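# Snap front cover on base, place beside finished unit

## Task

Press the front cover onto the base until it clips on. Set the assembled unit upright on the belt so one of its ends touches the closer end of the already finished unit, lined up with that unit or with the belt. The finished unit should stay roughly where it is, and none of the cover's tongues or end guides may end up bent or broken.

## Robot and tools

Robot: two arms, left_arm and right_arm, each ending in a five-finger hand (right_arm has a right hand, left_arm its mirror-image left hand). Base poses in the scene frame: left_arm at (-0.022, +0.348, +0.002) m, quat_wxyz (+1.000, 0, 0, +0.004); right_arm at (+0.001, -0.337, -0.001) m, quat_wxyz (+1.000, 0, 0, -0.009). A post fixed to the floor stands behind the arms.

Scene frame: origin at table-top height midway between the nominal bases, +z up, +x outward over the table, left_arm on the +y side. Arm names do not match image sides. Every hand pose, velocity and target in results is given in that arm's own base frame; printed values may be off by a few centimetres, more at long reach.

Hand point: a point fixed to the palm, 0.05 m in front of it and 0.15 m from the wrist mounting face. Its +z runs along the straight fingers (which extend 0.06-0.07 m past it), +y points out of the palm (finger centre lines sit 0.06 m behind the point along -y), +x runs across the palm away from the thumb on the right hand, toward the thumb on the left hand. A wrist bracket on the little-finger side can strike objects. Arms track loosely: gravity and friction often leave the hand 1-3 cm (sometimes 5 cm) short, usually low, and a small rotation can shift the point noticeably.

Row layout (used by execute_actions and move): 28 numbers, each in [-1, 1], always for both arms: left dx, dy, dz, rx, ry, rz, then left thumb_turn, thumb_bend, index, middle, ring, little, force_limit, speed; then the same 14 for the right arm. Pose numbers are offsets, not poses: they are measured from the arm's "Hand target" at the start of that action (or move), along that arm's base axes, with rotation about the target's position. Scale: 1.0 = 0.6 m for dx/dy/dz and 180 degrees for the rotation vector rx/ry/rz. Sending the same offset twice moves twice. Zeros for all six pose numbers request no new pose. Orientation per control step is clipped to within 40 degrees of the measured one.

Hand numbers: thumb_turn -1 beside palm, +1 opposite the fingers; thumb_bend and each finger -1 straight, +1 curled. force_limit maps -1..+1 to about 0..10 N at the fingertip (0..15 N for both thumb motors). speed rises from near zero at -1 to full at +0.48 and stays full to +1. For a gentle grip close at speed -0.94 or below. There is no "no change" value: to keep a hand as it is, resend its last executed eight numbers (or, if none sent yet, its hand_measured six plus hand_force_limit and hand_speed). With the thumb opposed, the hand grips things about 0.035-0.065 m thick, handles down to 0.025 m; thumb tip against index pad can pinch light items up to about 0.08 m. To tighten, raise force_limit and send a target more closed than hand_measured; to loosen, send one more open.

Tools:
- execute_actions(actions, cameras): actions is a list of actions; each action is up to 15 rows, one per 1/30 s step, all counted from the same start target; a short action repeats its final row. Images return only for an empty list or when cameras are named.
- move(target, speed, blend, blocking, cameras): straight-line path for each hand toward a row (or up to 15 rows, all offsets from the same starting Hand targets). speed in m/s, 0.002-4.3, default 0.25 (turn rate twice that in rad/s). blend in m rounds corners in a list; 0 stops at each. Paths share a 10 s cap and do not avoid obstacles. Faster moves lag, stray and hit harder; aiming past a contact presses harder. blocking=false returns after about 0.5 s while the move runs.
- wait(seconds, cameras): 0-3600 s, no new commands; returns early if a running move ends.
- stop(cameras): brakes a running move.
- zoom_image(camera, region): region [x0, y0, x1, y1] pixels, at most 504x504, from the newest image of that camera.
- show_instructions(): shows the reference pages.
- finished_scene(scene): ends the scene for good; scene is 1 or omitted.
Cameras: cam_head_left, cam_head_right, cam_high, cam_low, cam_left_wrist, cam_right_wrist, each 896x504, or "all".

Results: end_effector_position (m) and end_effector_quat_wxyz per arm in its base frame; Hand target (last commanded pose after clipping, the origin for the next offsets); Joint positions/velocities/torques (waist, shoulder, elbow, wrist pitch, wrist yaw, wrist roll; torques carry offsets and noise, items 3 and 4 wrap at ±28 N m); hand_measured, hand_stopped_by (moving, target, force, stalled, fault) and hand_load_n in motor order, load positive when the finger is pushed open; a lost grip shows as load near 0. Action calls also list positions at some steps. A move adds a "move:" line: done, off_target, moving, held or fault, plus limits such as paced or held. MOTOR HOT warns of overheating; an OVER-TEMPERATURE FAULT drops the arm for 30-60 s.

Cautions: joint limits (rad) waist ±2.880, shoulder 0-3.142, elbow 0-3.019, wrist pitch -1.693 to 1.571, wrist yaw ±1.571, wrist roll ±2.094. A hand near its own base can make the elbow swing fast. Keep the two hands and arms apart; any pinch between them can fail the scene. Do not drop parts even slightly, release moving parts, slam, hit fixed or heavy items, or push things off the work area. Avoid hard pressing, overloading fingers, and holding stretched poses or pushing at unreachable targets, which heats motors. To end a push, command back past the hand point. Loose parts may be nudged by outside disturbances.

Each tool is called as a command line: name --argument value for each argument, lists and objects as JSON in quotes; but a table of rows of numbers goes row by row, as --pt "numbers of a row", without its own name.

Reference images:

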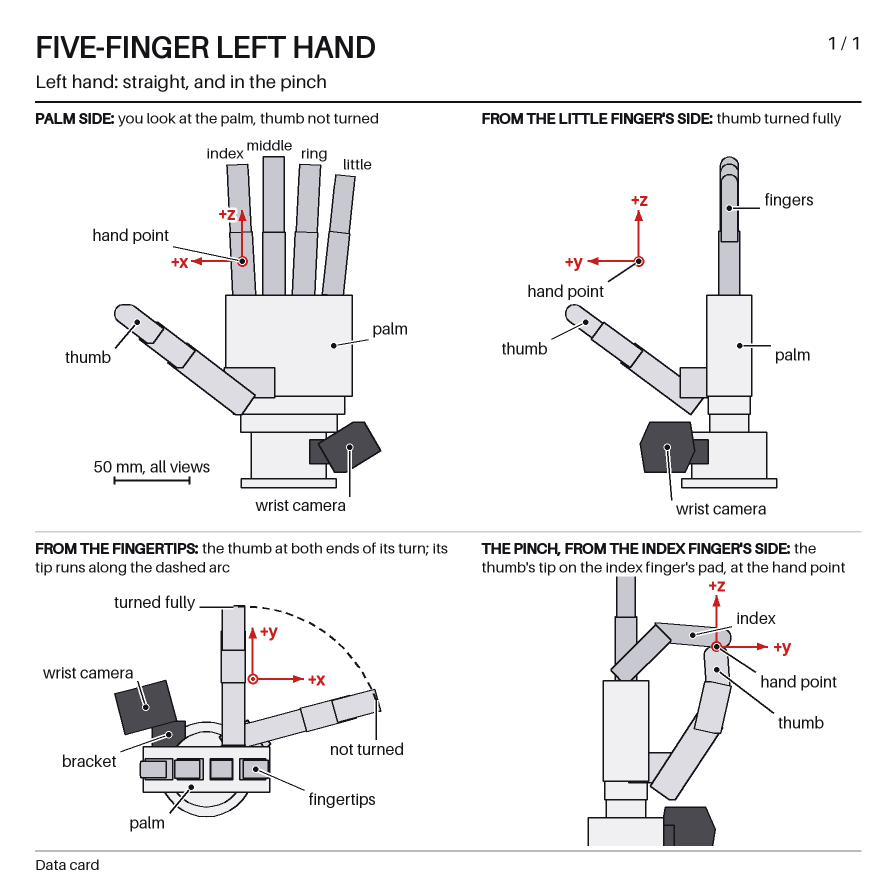

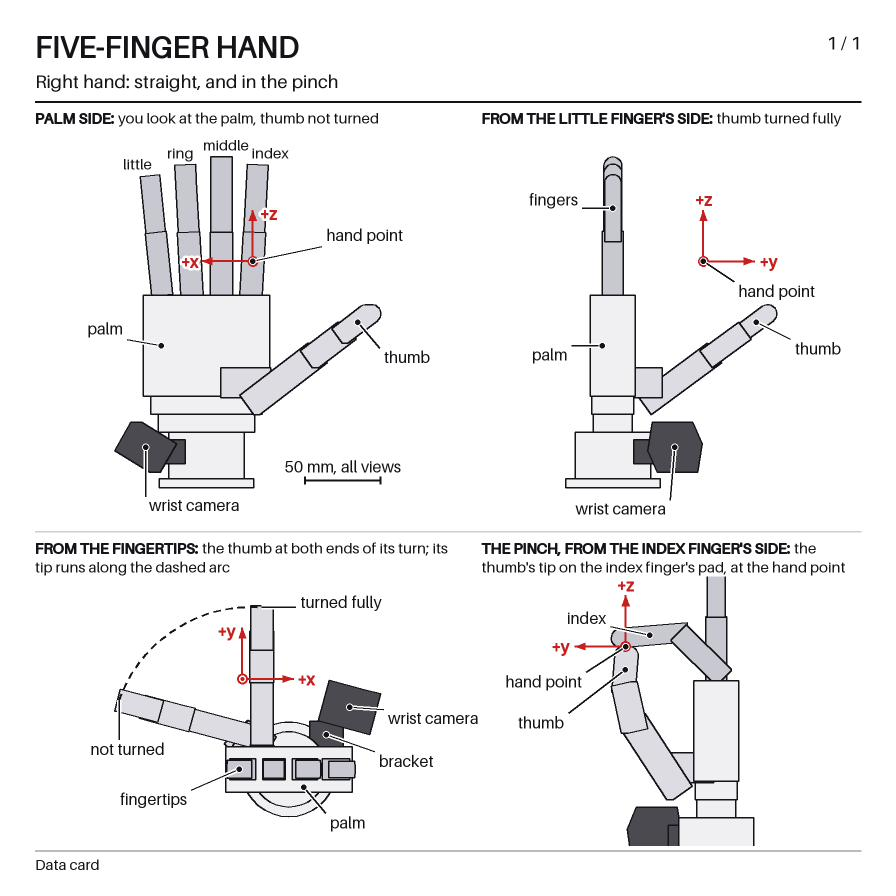

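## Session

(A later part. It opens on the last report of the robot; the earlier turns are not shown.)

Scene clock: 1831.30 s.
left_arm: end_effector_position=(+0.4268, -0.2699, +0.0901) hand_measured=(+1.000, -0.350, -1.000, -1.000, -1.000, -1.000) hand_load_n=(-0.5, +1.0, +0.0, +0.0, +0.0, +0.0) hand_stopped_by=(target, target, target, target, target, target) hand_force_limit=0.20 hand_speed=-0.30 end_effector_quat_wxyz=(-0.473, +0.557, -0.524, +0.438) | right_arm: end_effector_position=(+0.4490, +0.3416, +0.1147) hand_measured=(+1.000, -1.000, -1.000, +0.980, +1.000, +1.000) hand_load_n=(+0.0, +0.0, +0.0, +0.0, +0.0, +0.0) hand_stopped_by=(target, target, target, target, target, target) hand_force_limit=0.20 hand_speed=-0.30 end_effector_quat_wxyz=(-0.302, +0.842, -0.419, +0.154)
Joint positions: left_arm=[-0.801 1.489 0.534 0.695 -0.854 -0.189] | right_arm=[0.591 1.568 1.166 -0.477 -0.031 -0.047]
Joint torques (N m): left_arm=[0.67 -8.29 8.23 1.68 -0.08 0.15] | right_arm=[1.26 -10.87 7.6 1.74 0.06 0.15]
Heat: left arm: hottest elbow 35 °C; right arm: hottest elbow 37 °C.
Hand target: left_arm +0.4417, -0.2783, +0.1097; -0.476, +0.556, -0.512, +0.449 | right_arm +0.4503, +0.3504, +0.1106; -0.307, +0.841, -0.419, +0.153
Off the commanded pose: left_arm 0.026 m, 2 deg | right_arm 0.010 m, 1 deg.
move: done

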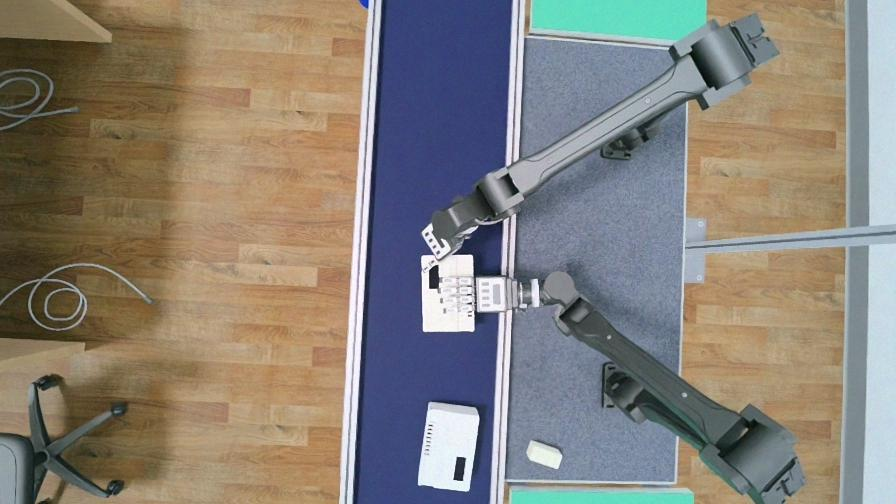

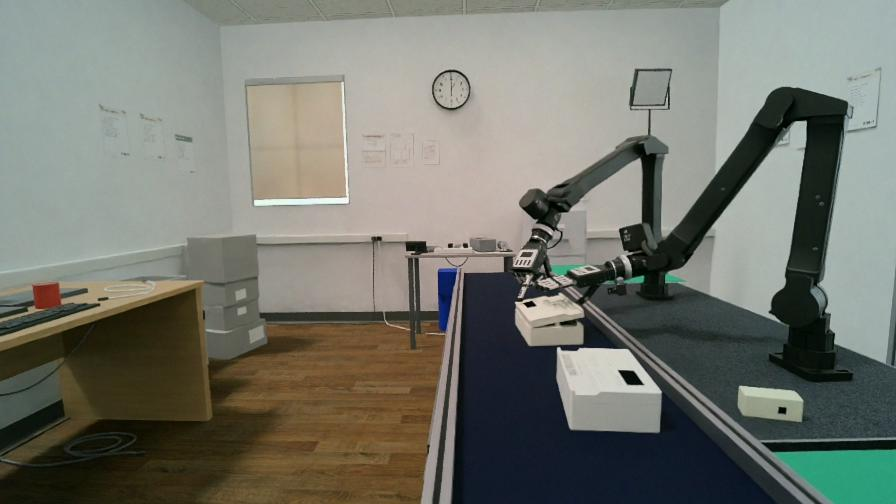

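move --target '[0,0,0,0,0,0,1,-0.35,-1,-1,-1,-1,0.2,-0.3,-0.010,0.008,-0.025,0,0,0,1,-1,-1,0.98,1,1,0.2,-0.3]' --speed 0.03 --cameras '["cam_high","cam_low"]'

zoom_image --camera "cam_high" --region '[415, 245, 500, 345]'

zoom_image --camera "cam_low" --region '[512, 270, 602, 355]'

Scene clock: 1835.40 s.
left_arm: end_effector_position=(+0.4268, -0.2699, +0.0901) hand_measured=(+1.000, -0.350, -1.000, -1.000, -1.000, -1.000) hand_load_n=(+0.0, +1.5, +0.0, +0.0, +0.0, +0.0) hand_stopped_by=(target, target, target, target, target, target) hand_force_limit=0.20 hand_speed=-0.30 end_effector_quat_wxyz=(-0.473, +0.557, -0.524, +0.438) | right_arm: end_effector_position=(+0.4474, +0.3489, +0.1065) hand_measured=(+1.000, -1.000, -1.000, +0.980, +1.000, +1.000) hand_load_n=(+0.0, +0.0, +0.0, +0.5, +0.0, +0.5) hand_stopped_by=(target, target, target, target, target, target) hand_force_limit=0.20 hand_speed=-0.30 end_effector_quat_wxyz=(-0.308, +0.840, -0.418, +0.157)
Joint positions: left_arm=[-0.801 1.489 0.534 0.695 -0.854 -0.189] | right_arm=[0.605 1.577 1.148 -0.436 -0.021 -0.035]
Joint torques (N m): left_arm=[0.26 -8.7 8.18 1.68 -0.06 0.12] | right_arm=[1.26 -10.7 6.67 1.84 0.06 0.17]
Heat: left arm: hottest elbow 35 °C; right arm: hottest elbow 37 °C.
Hand target: left_arm +0.4417, -0.2783, +0.1097; -0.476, +0.556, -0.512, +0.449 | right_arm +0.4443, +0.3552, +0.0955; -0.307, +0.841, -0.419, +0.153
Off the commanded pose: left_arm 0.026 m, 2 deg | right_arm 0.013 m, 1 deg.
move: off_target (right_arm)

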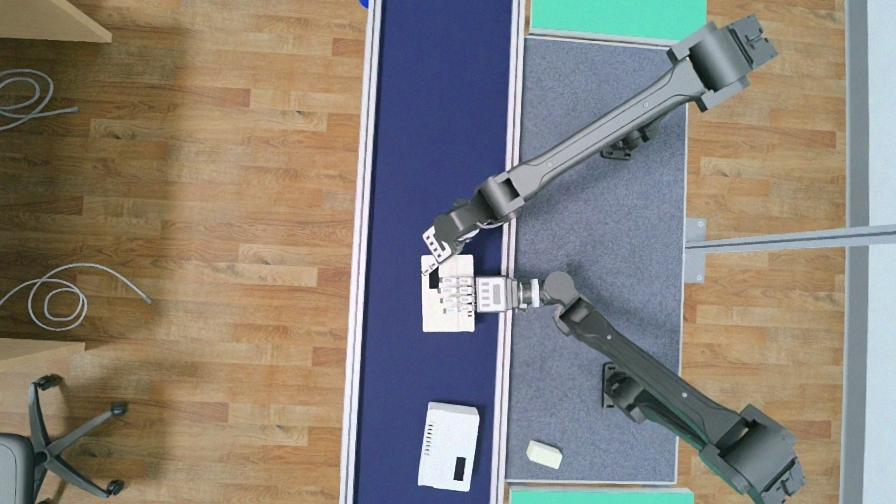

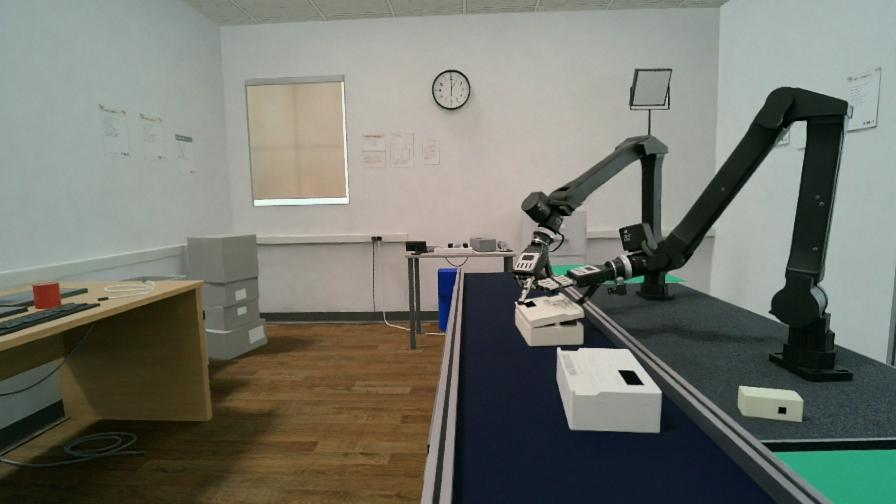

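Scaled by 5.040 from the camera's image (finer frame: 1280x720).

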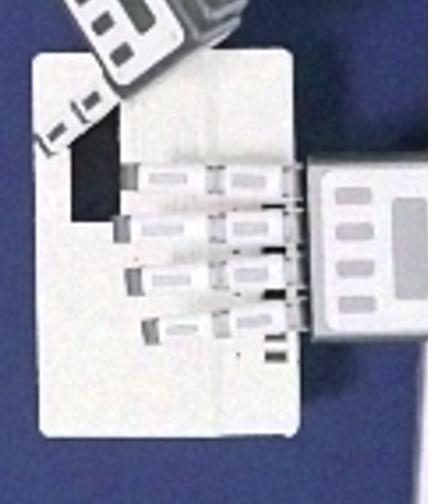

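Scaled by 5.600 from the camera's image (finer frame: 1280x720).

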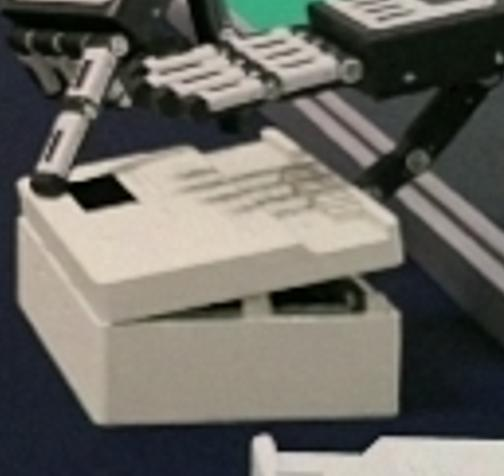

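move --target '[0,0,0,0,0,0,1,-0.35,-1,-1,-1,-1,0.2,-0.3,0.006,0.0,-0.02,0,0,0,1,-1,-1,0.98,1,1,0.2,-0.3]' --speed 0.02 --cameras '["cam_high","cam_low"]'

zoom_image --camera "cam_high" --region '[415, 245, 500, 345]'

zoom_image --camera "cam_low" --region '[512, 270, 602, 355]'

Scene clock: 1838.90 s.
left_arm: end_effector_position=(+0.4268, -0.2699, +0.0901) hand_measured=(+1.000, -0.350, -1.000, -1.000, -1.000, -1.000) hand_load_n=(-0.5, +1.0, +0.0, -0.5, -0.5, +0.0) hand_stopped_by=(target, target, target, target, target, target) hand_force_limit=0.20 hand_speed=-0.30 end_effector_quat_wxyz=(-0.473, +0.557, -0.524, +0.438) | right_arm: end_effector_position=(+0.4528, +0.3527, +0.1029) hand_measured=(+1.000, -1.000, -1.000, +0.980, +1.000, +1.000) hand_load_n=(+0.0, +0.0, +0.0, +0.0, +0.0, +0.0) hand_stopped_by=(target, target, target, target, target, target) hand_force_limit=0.20 hand_speed=-0.30 end_effector_quat_wxyz=(-0.316, +0.837, -0.416, +0.161)
Joint positions: left_arm=[-0.801 1.489 0.534 0.695 -0.854 -0.189] | right_arm=[0.605 1.588 1.145 -0.402 -0.021 -0.035]
Joint torques (N m): left_arm=[0.5 -8.29 8.31 1.69 -0.07 0.14] | right_arm=[0.91 -10.23 6.24 1.66 -0.04 0.13]
Heat: left arm: hottest elbow 35 °C; right arm: hottest elbow 37 °C.
Hand target: left_arm +0.4417, -0.2783, +0.1097; -0.476, +0.556, -0.512, +0.449 | right_arm +0.4479, +0.3552, +0.0835; -0.307, +0.841, -0.419, +0.153
Off the commanded pose: left_arm 0.026 m, 2 deg | right_arm 0.020 m, 1 deg.
move: off_target (right_arm)

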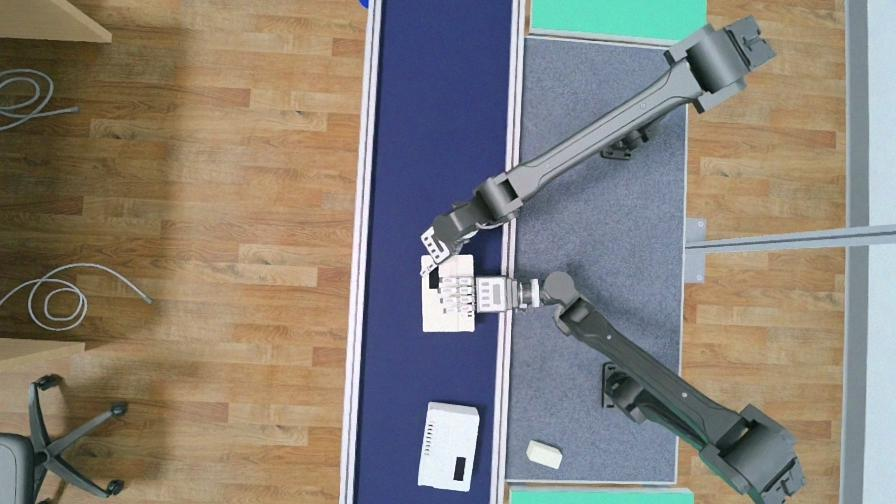

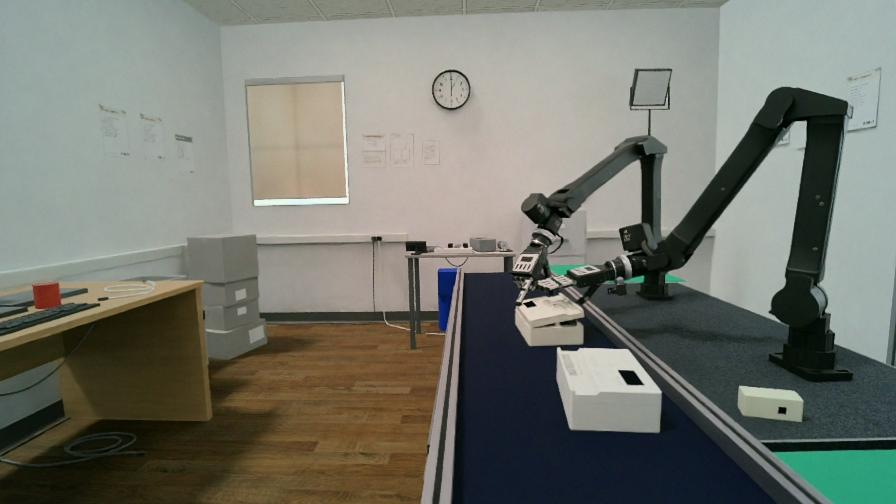

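Scaled by 5.040 from the camera's image (finer frame: 1280x720).

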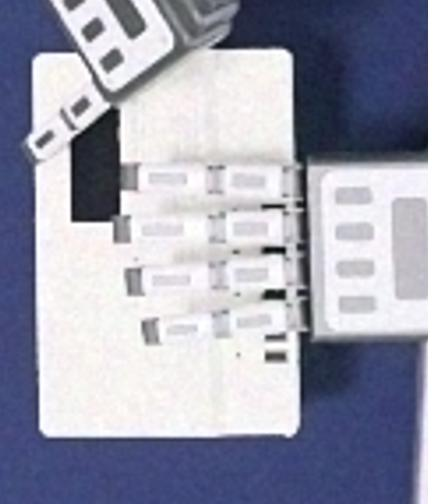

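Scaled by 5.600 from the camera's image (finer frame: 1280x720).

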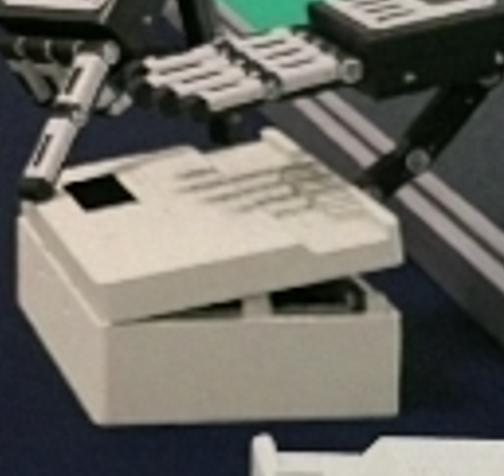

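move --pt "0 0 0 0 0 0 1 -0.35 -1 -1 -1 -1 0.2 -0.3 0 0 0.055 0 0 0 1 -1 -1 0.98 1 1 0.2 -0.3" --pt "0 0 0 0 0 0 1 -0.35 -1 -1 -1 -1 0.2 -0.3 -0.038 0.006 0.055 0 0 0 1 -1 -1 0.98 1 1 0.2 -0.3" --pt "0 0 0 0 0 0 1 -0.35 -1 -1 -1 -1 0.2 -0.3 -0.038 0.006 0.022 0 0 0 1 -1 -1 0.98 1 1 0.2 -0.3" --speed 0.04 --cameras '["cam_high","cam_low"]'

zoom_image --camera "cam_high" --region '[415, 245, 500, 345]'

zoom_image --camera "cam_low" --region '[512, 270, 602, 355]'

Scene clock: 1846.30 s.
left_arm: end_effector_position=(+0.4269, -0.2698, +0.0901) hand_measured=(+1.000, -0.350, -1.000, -1.000, -1.000, -1.000) hand_load_n=(-0.5, +1.5, +0.0, -0.5, +0.0, +0.0) hand_stopped_by=(target, target, target, target, target, target) hand_force_limit=0.20 hand_speed=-0.30 end_effector_quat_wxyz=(-0.473, +0.557, -0.524, +0.438) | right_arm: end_effector_position=(+0.4290, +0.3543, +0.1084) hand_measured=(+1.000, -1.000, -1.000, +0.980, +1.000, +1.000) hand_load_n=(+0.0, +0.0, +0.0, +0.0, +0.0, +0.0) hand_stopped_by=(target, target, target, target, target, target) hand_force_limit=0.20 hand_speed=-0.30 end_effector_quat_wxyz=(-0.309, +0.840, -0.417, +0.157)
Joint positions: left_arm=[-0.801 1.489 0.534 0.695 -0.853 -0.189] | right_arm=[0.636 1.545 1.114 -0.431 -0.002 -0.012]
Joint torques (N m): left_arm=[0.26 -8.41 8.32 1.8 -0.11 0.11] | right_arm=[1.14 -10.4 6.42 1.74 0.07 0.16]
Heat: left arm: hottest elbow 35 °C; right arm: hottest elbow 37 °C.
Hand target: left_arm +0.4417, -0.2782, +0.1097; -0.476, +0.556, -0.512, +0.449 | right_arm +0.4250, +0.3587, +0.0967; -0.307, +0.841, -0.419, +0.153
Off the commanded pose: left_arm 0.026 m, 2 deg | right_arm 0.013 m, 1 deg.
move: off_target (right_arm)

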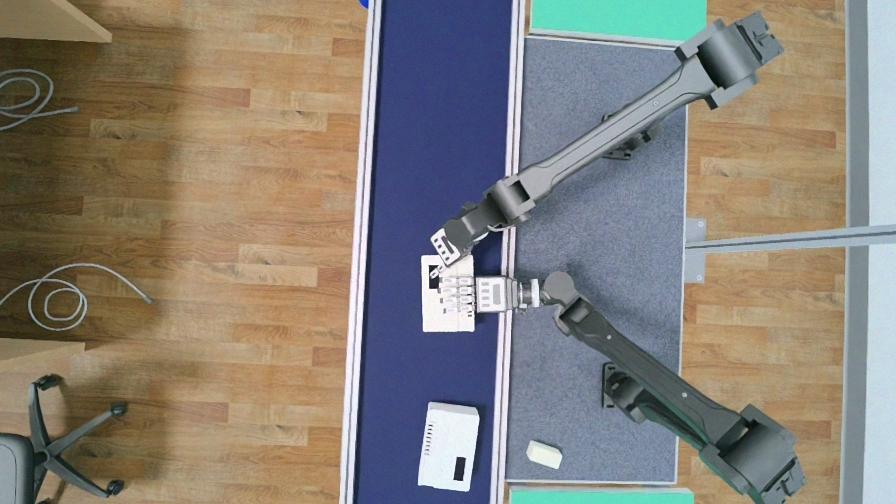

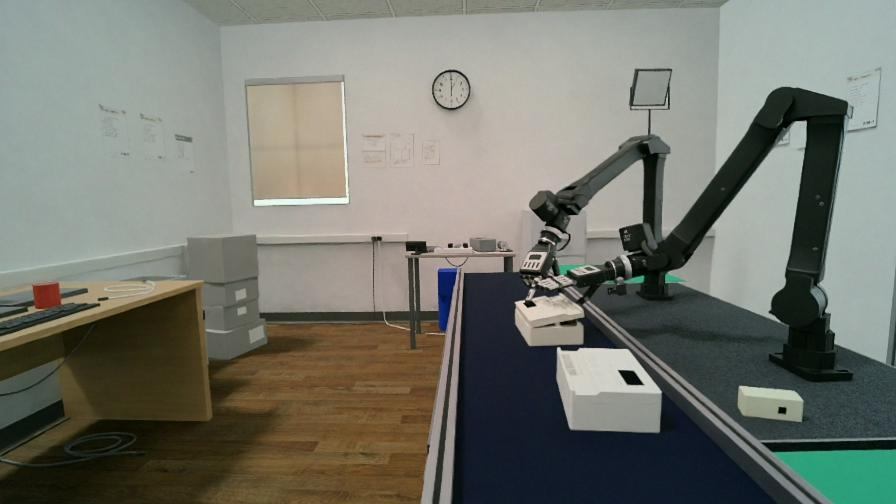

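Scaled by 5.040 from the camera's image (finer frame: 1280x720).

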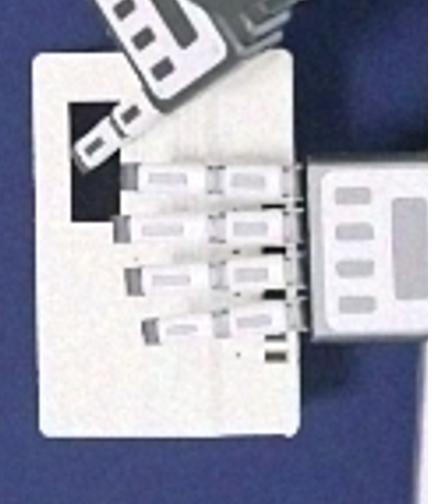

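Scaled by 5.600 from the camera's image (finer frame: 1280x720).

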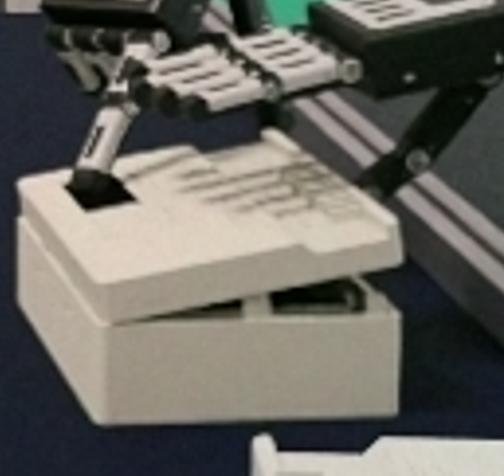

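move --target '[0,0,0,0,0,0,1,-0.35,-1,-1,-1,-1,0.2,-0.3,0.0,-0.004,-0.022,0,0,0,1,-1,-1,0.98,1,1,0.2,-0.3]' --speed 0.02 --cameras '["cam_high","cam_low","cam_left_wrist"]'

zoom_image --camera "cam_high" --region '[415, 245, 500, 345]'

zoom_image --camera "cam_low" --region '[512, 270, 602, 355]'

Scene clock: 1850.60 s.
left_arm: end_effector_position=(+0.4269, -0.2698, +0.0901) hand_measured=(+1.000, -0.350, -1.000, -1.000, -1.000, -1.000) hand_load_n=(-0.5, +1.5, +0.0, +0.0, +0.0, +0.0) hand_stopped_by=(target, target, target, target, target, target) hand_force_limit=0.20 hand_speed=-0.30 end_effector_quat_wxyz=(-0.473, +0.557, -0.524, +0.438) | right_arm: end_effector_position=(+0.4313, +0.3560, +0.1054) hand_measured=(+1.000, -1.000, -1.000, +0.980, +1.000, +1.000) hand_load_n=(+0.0, +0.0, +0.0, +0.0, +0.0, +0.0) hand_stopped_by=(target, target, target, target, target, target) hand_force_limit=0.20 hand_speed=-0.30 end_effector_quat_wxyz=(-0.319, +0.836, -0.415, +0.162)
Joint positions: left_arm=[-0.801 1.489 0.534 0.695 -0.853 -0.189] | right_arm=[0.636 1.545 1.097 -0.39 -0.002 -0.012]
Joint torques (N m): left_arm=[0.62 -8.35 8.36 1.73 -0.08 0.11] | right_arm=[0.79 -9.52 5.91 1.58 -0.03 0.13]
Heat: left arm: hottest elbow 35 °C; right arm: hottest elbow 37 °C.
Hand target: left_arm +0.4417, -0.2782, +0.1097; -0.476, +0.556, -0.512, +0.449 | right_arm +0.4251, +0.3564, +0.0836; -0.307, +0.841, -0.419, +0.153
Off the commanded pose: left_arm 0.026 m, 2 deg | right_arm 0.023 m, 2 deg.
move: off_target (right_arm)

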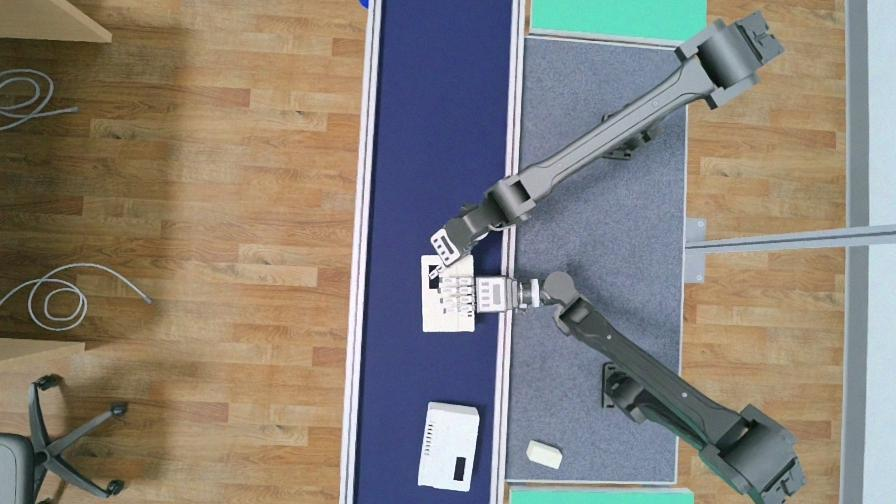

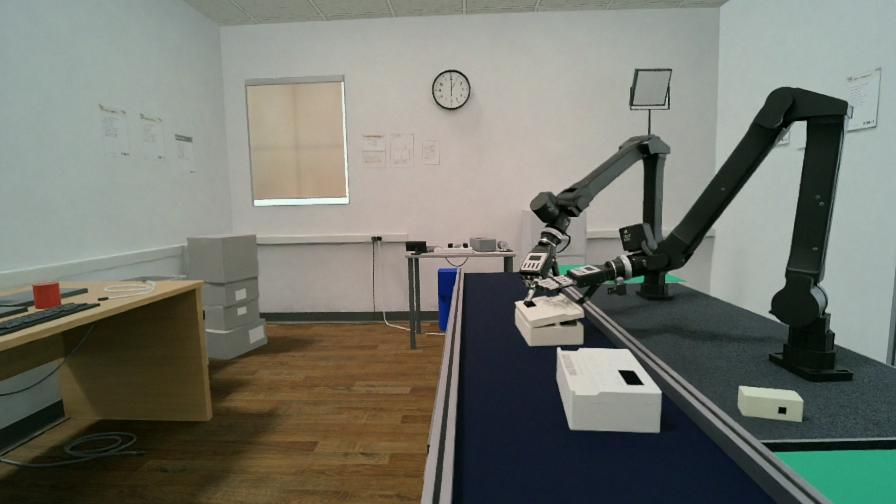

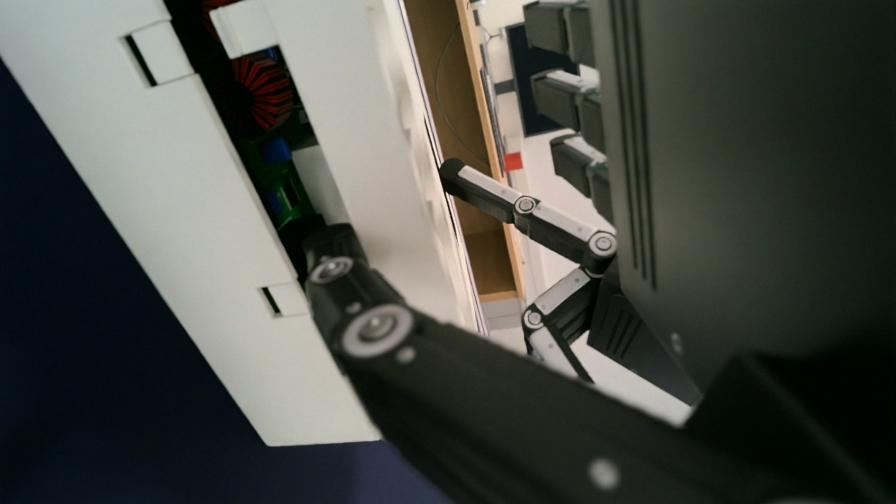

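Scaled by 5.040 from the camera's image (finer frame: 1280x720).

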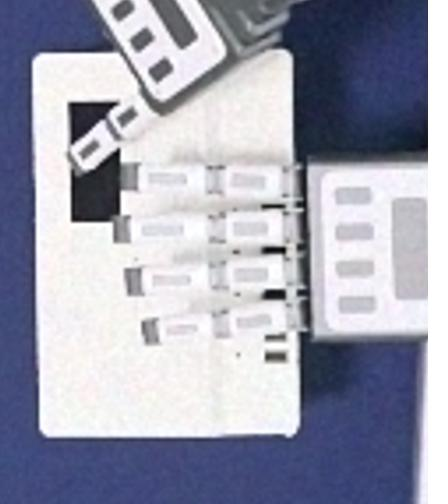

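Scaled by 5.600 from the camera's image (finer frame: 1280x720).

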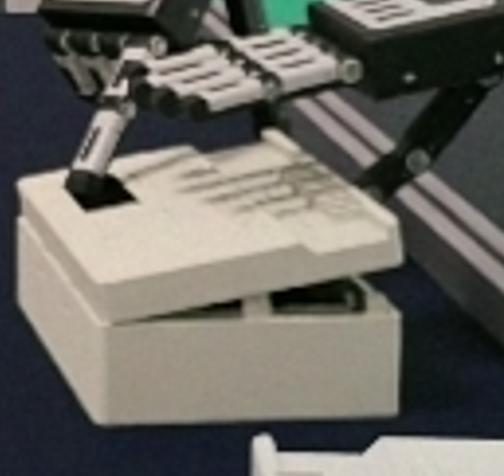

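move --target '[-0.012,0.002,-0.02,0,0,0,1,-0.35,-1,-1,-1,-1,0.2,-0.3,0.0,0,0,0,0,0,1,-1,-1,0.98,1,1,0.2,-0.3]' --speed 0.02 --cameras '["cam_left_wrist"]'

Scene clock: 1857.13 s.
left_arm: end_effector_position=(+0.4272, -0.2695, +0.0865) hand_measured=(+1.000, -0.350, -1.000, -1.000, -1.000, -1.000) hand_load_n=(+0.5, +1.5, +0.0, +0.0, +0.0, +0.0) hand_stopped_by=(target, target, target, target, target, target) hand_force_limit=0.20 hand_speed=-0.30 end_effector_quat_wxyz=(-0.474, +0.557, -0.525, +0.435) | right_arm: end_effector_position=(+0.4313, +0.3560, +0.1052) hand_measured=(+1.000, -1.000, -1.000, +0.980, +1.000, +1.000) hand_load_n=(-0.5, +0.0, +0.0, +0.0, +0.0, +0.0) hand_stopped_by=(target, target, target, target, target, target) hand_force_limit=0.20 hand_speed=-0.30 end_effector_quat_wxyz=(-0.319, +0.836, -0.415, +0.162)
Joint positions: left_arm=[-0.801 1.5 0.534 0.702 -0.856 -0.189] | right_arm=[0.636 1.545 1.097 -0.39 -0.002 -0.012]
Joint torques (N m): left_arm=[-0.44 -7.36 6.52 3.11 -0.39 0.06] | right_arm=[0.73 -9.58 5.93 1.58 -0.03 0.13]
Heat: left arm: hottest elbow 35 °C; right arm: hottest elbow 37 °C.
Hand target: left_arm +0.4345, -0.2771, +0.0978; -0.476, +0.556, -0.512, +0.449 | right_arm +0.4251, +0.3563, +0.0835; -0.307, +0.841, -0.419, +0.153
Off the commanded pose: left_arm 0.015 m, 2 deg | right_arm 0.023 m, 2 deg.
move: off_target (left_arm)

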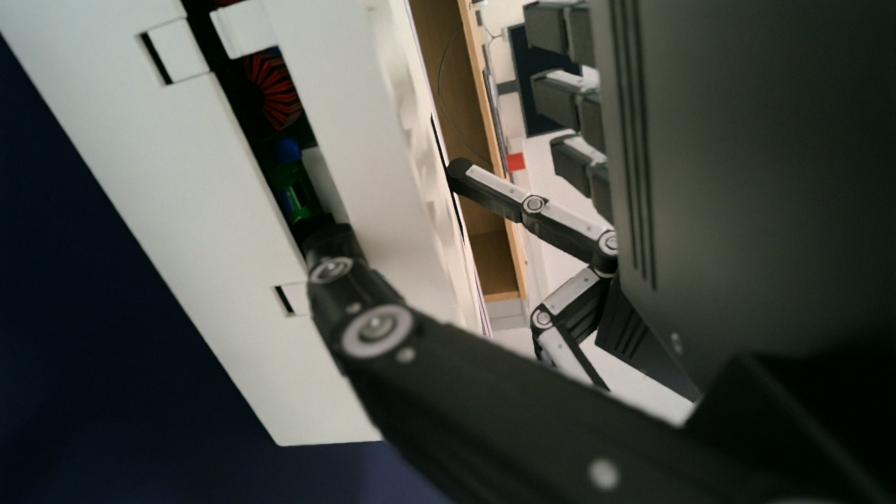

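move --target '[-0.008,0.0,-0.010,0,0,0,1,-0.35,-1,-1,-1,-1,0.2,-0.3,0.0,0,0,0,0,0,1,-1,-1,0.98,1,1,0.2,-0.3]' --speed 0.02 --cameras '["cam_left_wrist","cam_low"]'

zoom_image --camera "cam_left_wrist" --region '[100, 0, 400, 300]'

zoom_image --camera "cam_low" --region '[512, 290, 602, 355]'

Scene clock: 1860.57 s.
left_arm: end_effector_position=(+0.4275, -0.2704, +0.0853) hand_measured=(+1.000, -0.350, -1.000, -1.000, -1.000, -1.000) hand_load_n=(-0.5, +1.5, +0.0, +0.0, +0.0, +0.0) hand_stopped_by=(target, target, target, target, target, target) hand_force_limit=0.20 hand_speed=-0.30 end_effector_quat_wxyz=(-0.477, +0.558, -0.520, +0.437) | right_arm: end_effector_position=(+0.4317, +0.3562, +0.1051) hand_measured=(+1.000, -1.000, -1.000, +0.980, +1.000, +1.000) hand_load_n=(+0.0, +0.0, +0.0, +0.0, +0.0, +0.0) hand_stopped_by=(target, target, target, target, target, target) hand_force_limit=0.20 hand_speed=-0.30 end_effector_quat_wxyz=(-0.319, +0.836, -0.415, +0.163)
Joint positions: left_arm=[-0.805 1.513 0.534 0.722 -0.868 -0.189] | right_arm=[0.636 1.546 1.097 -0.388 -0.002 -0.012]
Joint torques (N m): left_arm=[-0.79 -7.71 5.63 2.99 -0.31 0.05] | right_arm=[0.79 -9.64 5.93 1.52 -0.03 0.13]
Heat: left arm: hottest elbow 35 °C; right arm: hottest elbow 37 °C.
Hand target: left_arm +0.4297, -0.2771, +0.0917; -0.476, +0.556, -0.512, +0.449 | right_arm +0.4251, +0.3564, +0.0835; -0.307, +0.841, -0.419, +0.153
Off the commanded pose: left_arm 0.010 m, 2 deg | right_arm 0.023 m, 2 deg.
move: done
Images, in order (width x height): cam_low 896x504, cam_left_wrist 896x504.

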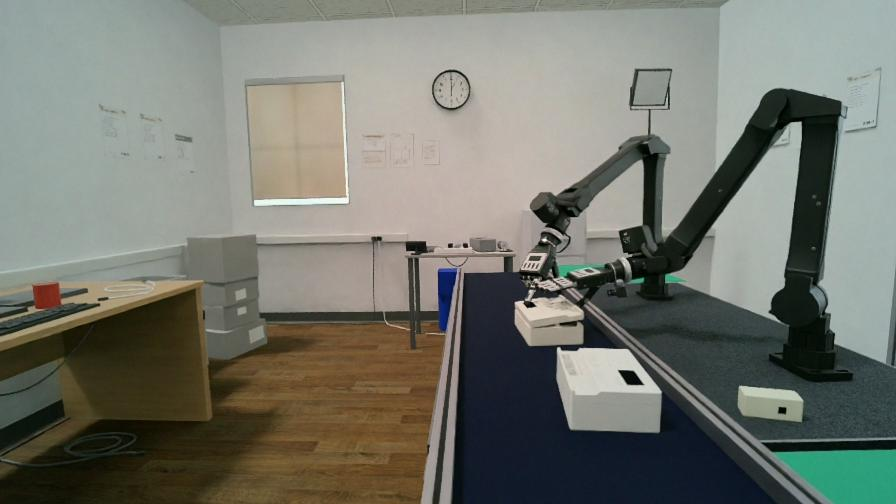

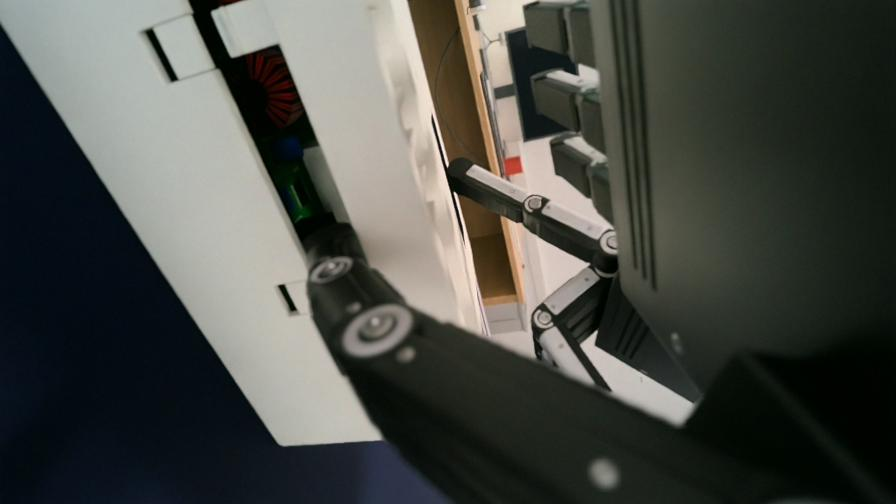

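Scaled by 1.680 from the camera's image (finer frame: 1280x720).

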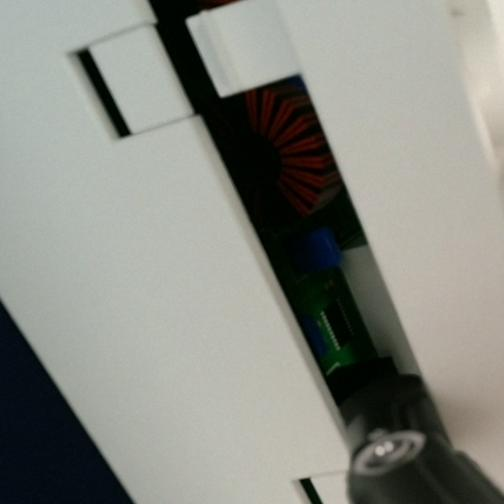

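Scaled by 5.600 from the camera's image (finer frame: 1280x720).

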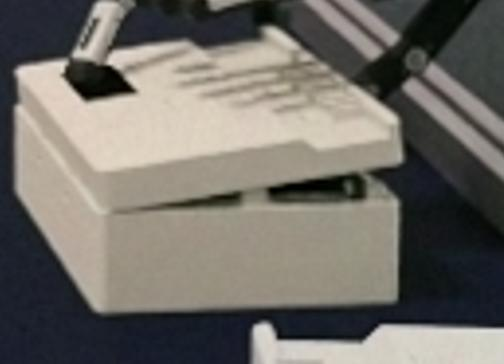

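move --target '[-0.006,0.0,-0.017,0,0,0,1,-0.35,-1,-1,-1,-1,0.2,-0.3,0.0,0,0,0,0,0,1,-1,-1,0.98,1,1,0.2,-0.3]' --speed 0.02 --cameras '["cam_left_wrist","cam_low","cam_high"]'

zoom_image --camera "cam_left_wrist" --region '[100, 0, 400, 300]'

zoom_image --camera "cam_low" --region '[512, 290, 602, 355]'

Scene clock: 1865.57 s.
left_arm: end_effector_position=(+0.4262, -0.2723, +0.0789) hand_measured=(+1.000, -0.350, -1.000, -1.000, -1.000, -1.000) hand_load_n=(-0.5, +1.0, -0.5, +0.0, +0.0, +0.0) hand_stopped_by=(target, target, target, target, target, target) hand_force_limit=0.20 hand_speed=-0.30 end_effector_quat_wxyz=(-0.477, +0.558, -0.517, +0.440) | right_arm: end_effector_position=(+0.4311, +0.3559, +0.1041) hand_measured=(+1.000, -1.000, -1.000, +0.980, +1.000, +1.000) hand_load_n=(+0.0, +0.0, +0.0, +0.0, +0.0, +0.0) hand_stopped_by=(target, target, target, target, target, target) hand_force_limit=0.20 hand_speed=-0.30 end_effector_quat_wxyz=(-0.319, +0.836, -0.415, +0.162)
Joint positions: left_arm=[-0.812 1.54 0.527 0.765 -0.875 -0.189] | right_arm=[0.636 1.546 1.095 -0.388 -0.002 -0.012]
Joint torques (N m): left_arm=[-0.67 -7.47 5.12 2.85 -0.32 0.02] | right_arm=[0.79 -9.58 6.02 1.51 -0.03 0.13]
Heat: left arm: hottest elbow 35 °C; right arm: hottest elbow 36 °C.
Hand target: left_arm +0.4260, -0.2771, +0.0814; -0.476, +0.556, -0.512, +0.449 | right_arm +0.4251, +0.3563, +0.0835; -0.307, +0.841, -0.419, +0.153
Off the commanded pose: left_arm 0.005 m, 1 deg | right_arm 0.021 m, 2 deg.
move: done
Images, in order (width x height): cam_high 896x504, cam_low 896x504, cam_left_wrist 896x504.

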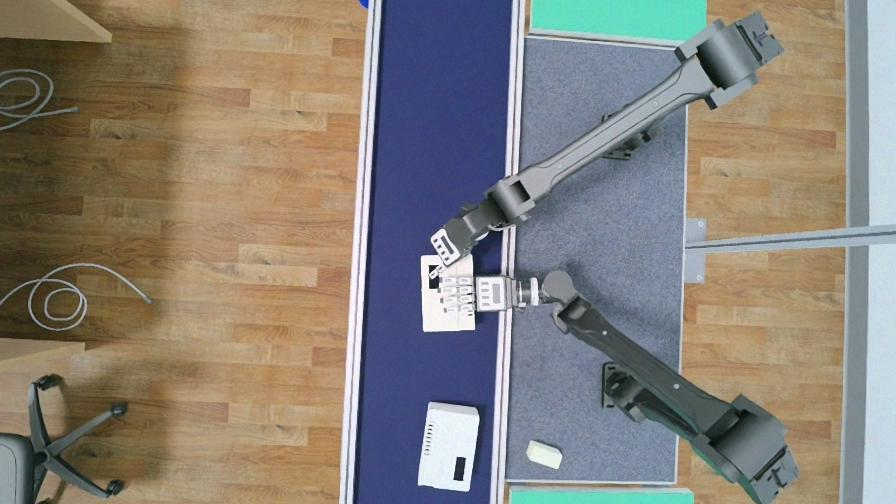

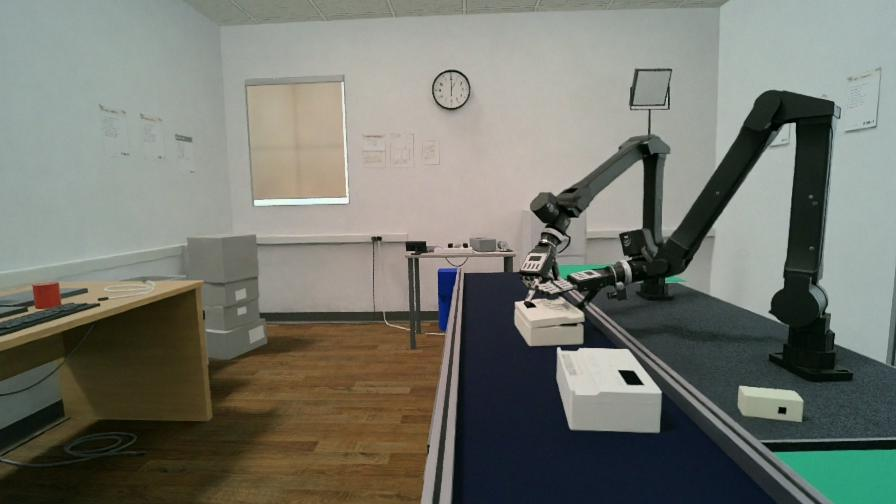

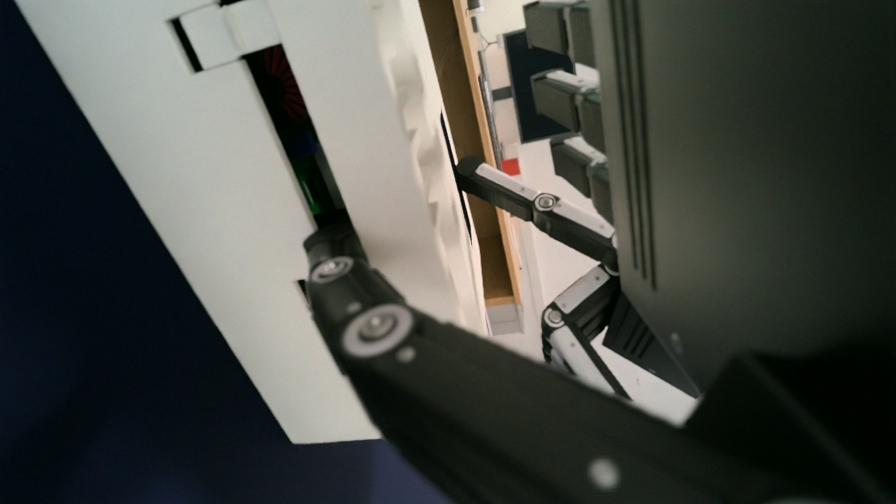

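Scaled by 1.680 from the camera's image (finer frame: 1280x720).

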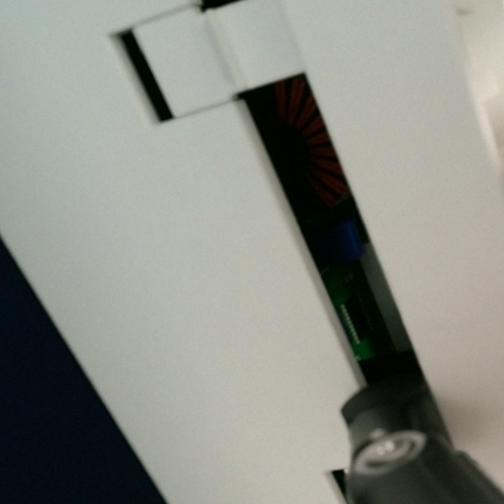

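Scaled by 5.600 from the camera's image (finer frame: 1280x720).

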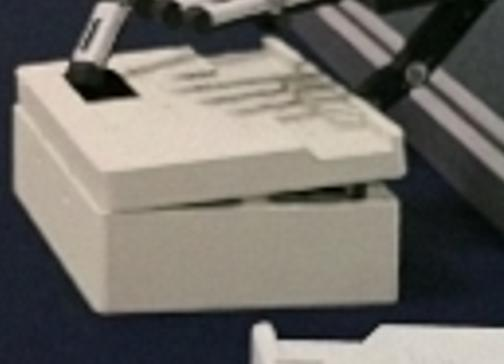

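zoom_image --camera "cam_left_wrist" --region '[150, 0, 310, 90]'

zoom_image --camera "cam_left_wrist" --region '[270, 200, 430, 330]'

Scaled by 3.150 from the camera's image (finer frame: 1280x720).

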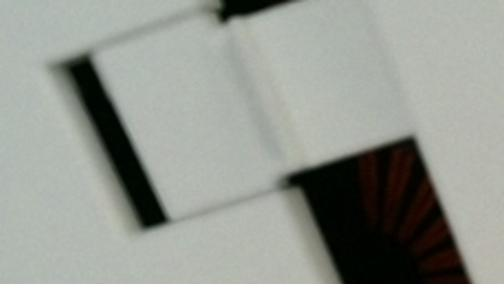

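Scaled by 3.150 from the camera's image (finer frame: 1280x720).

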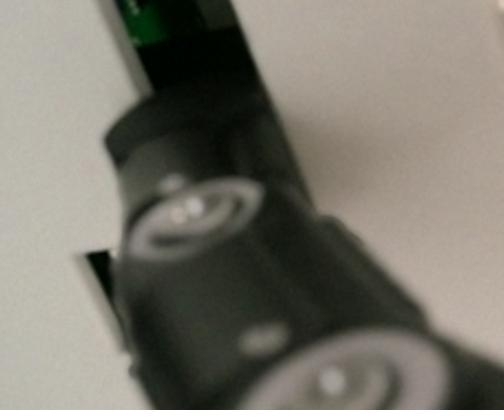

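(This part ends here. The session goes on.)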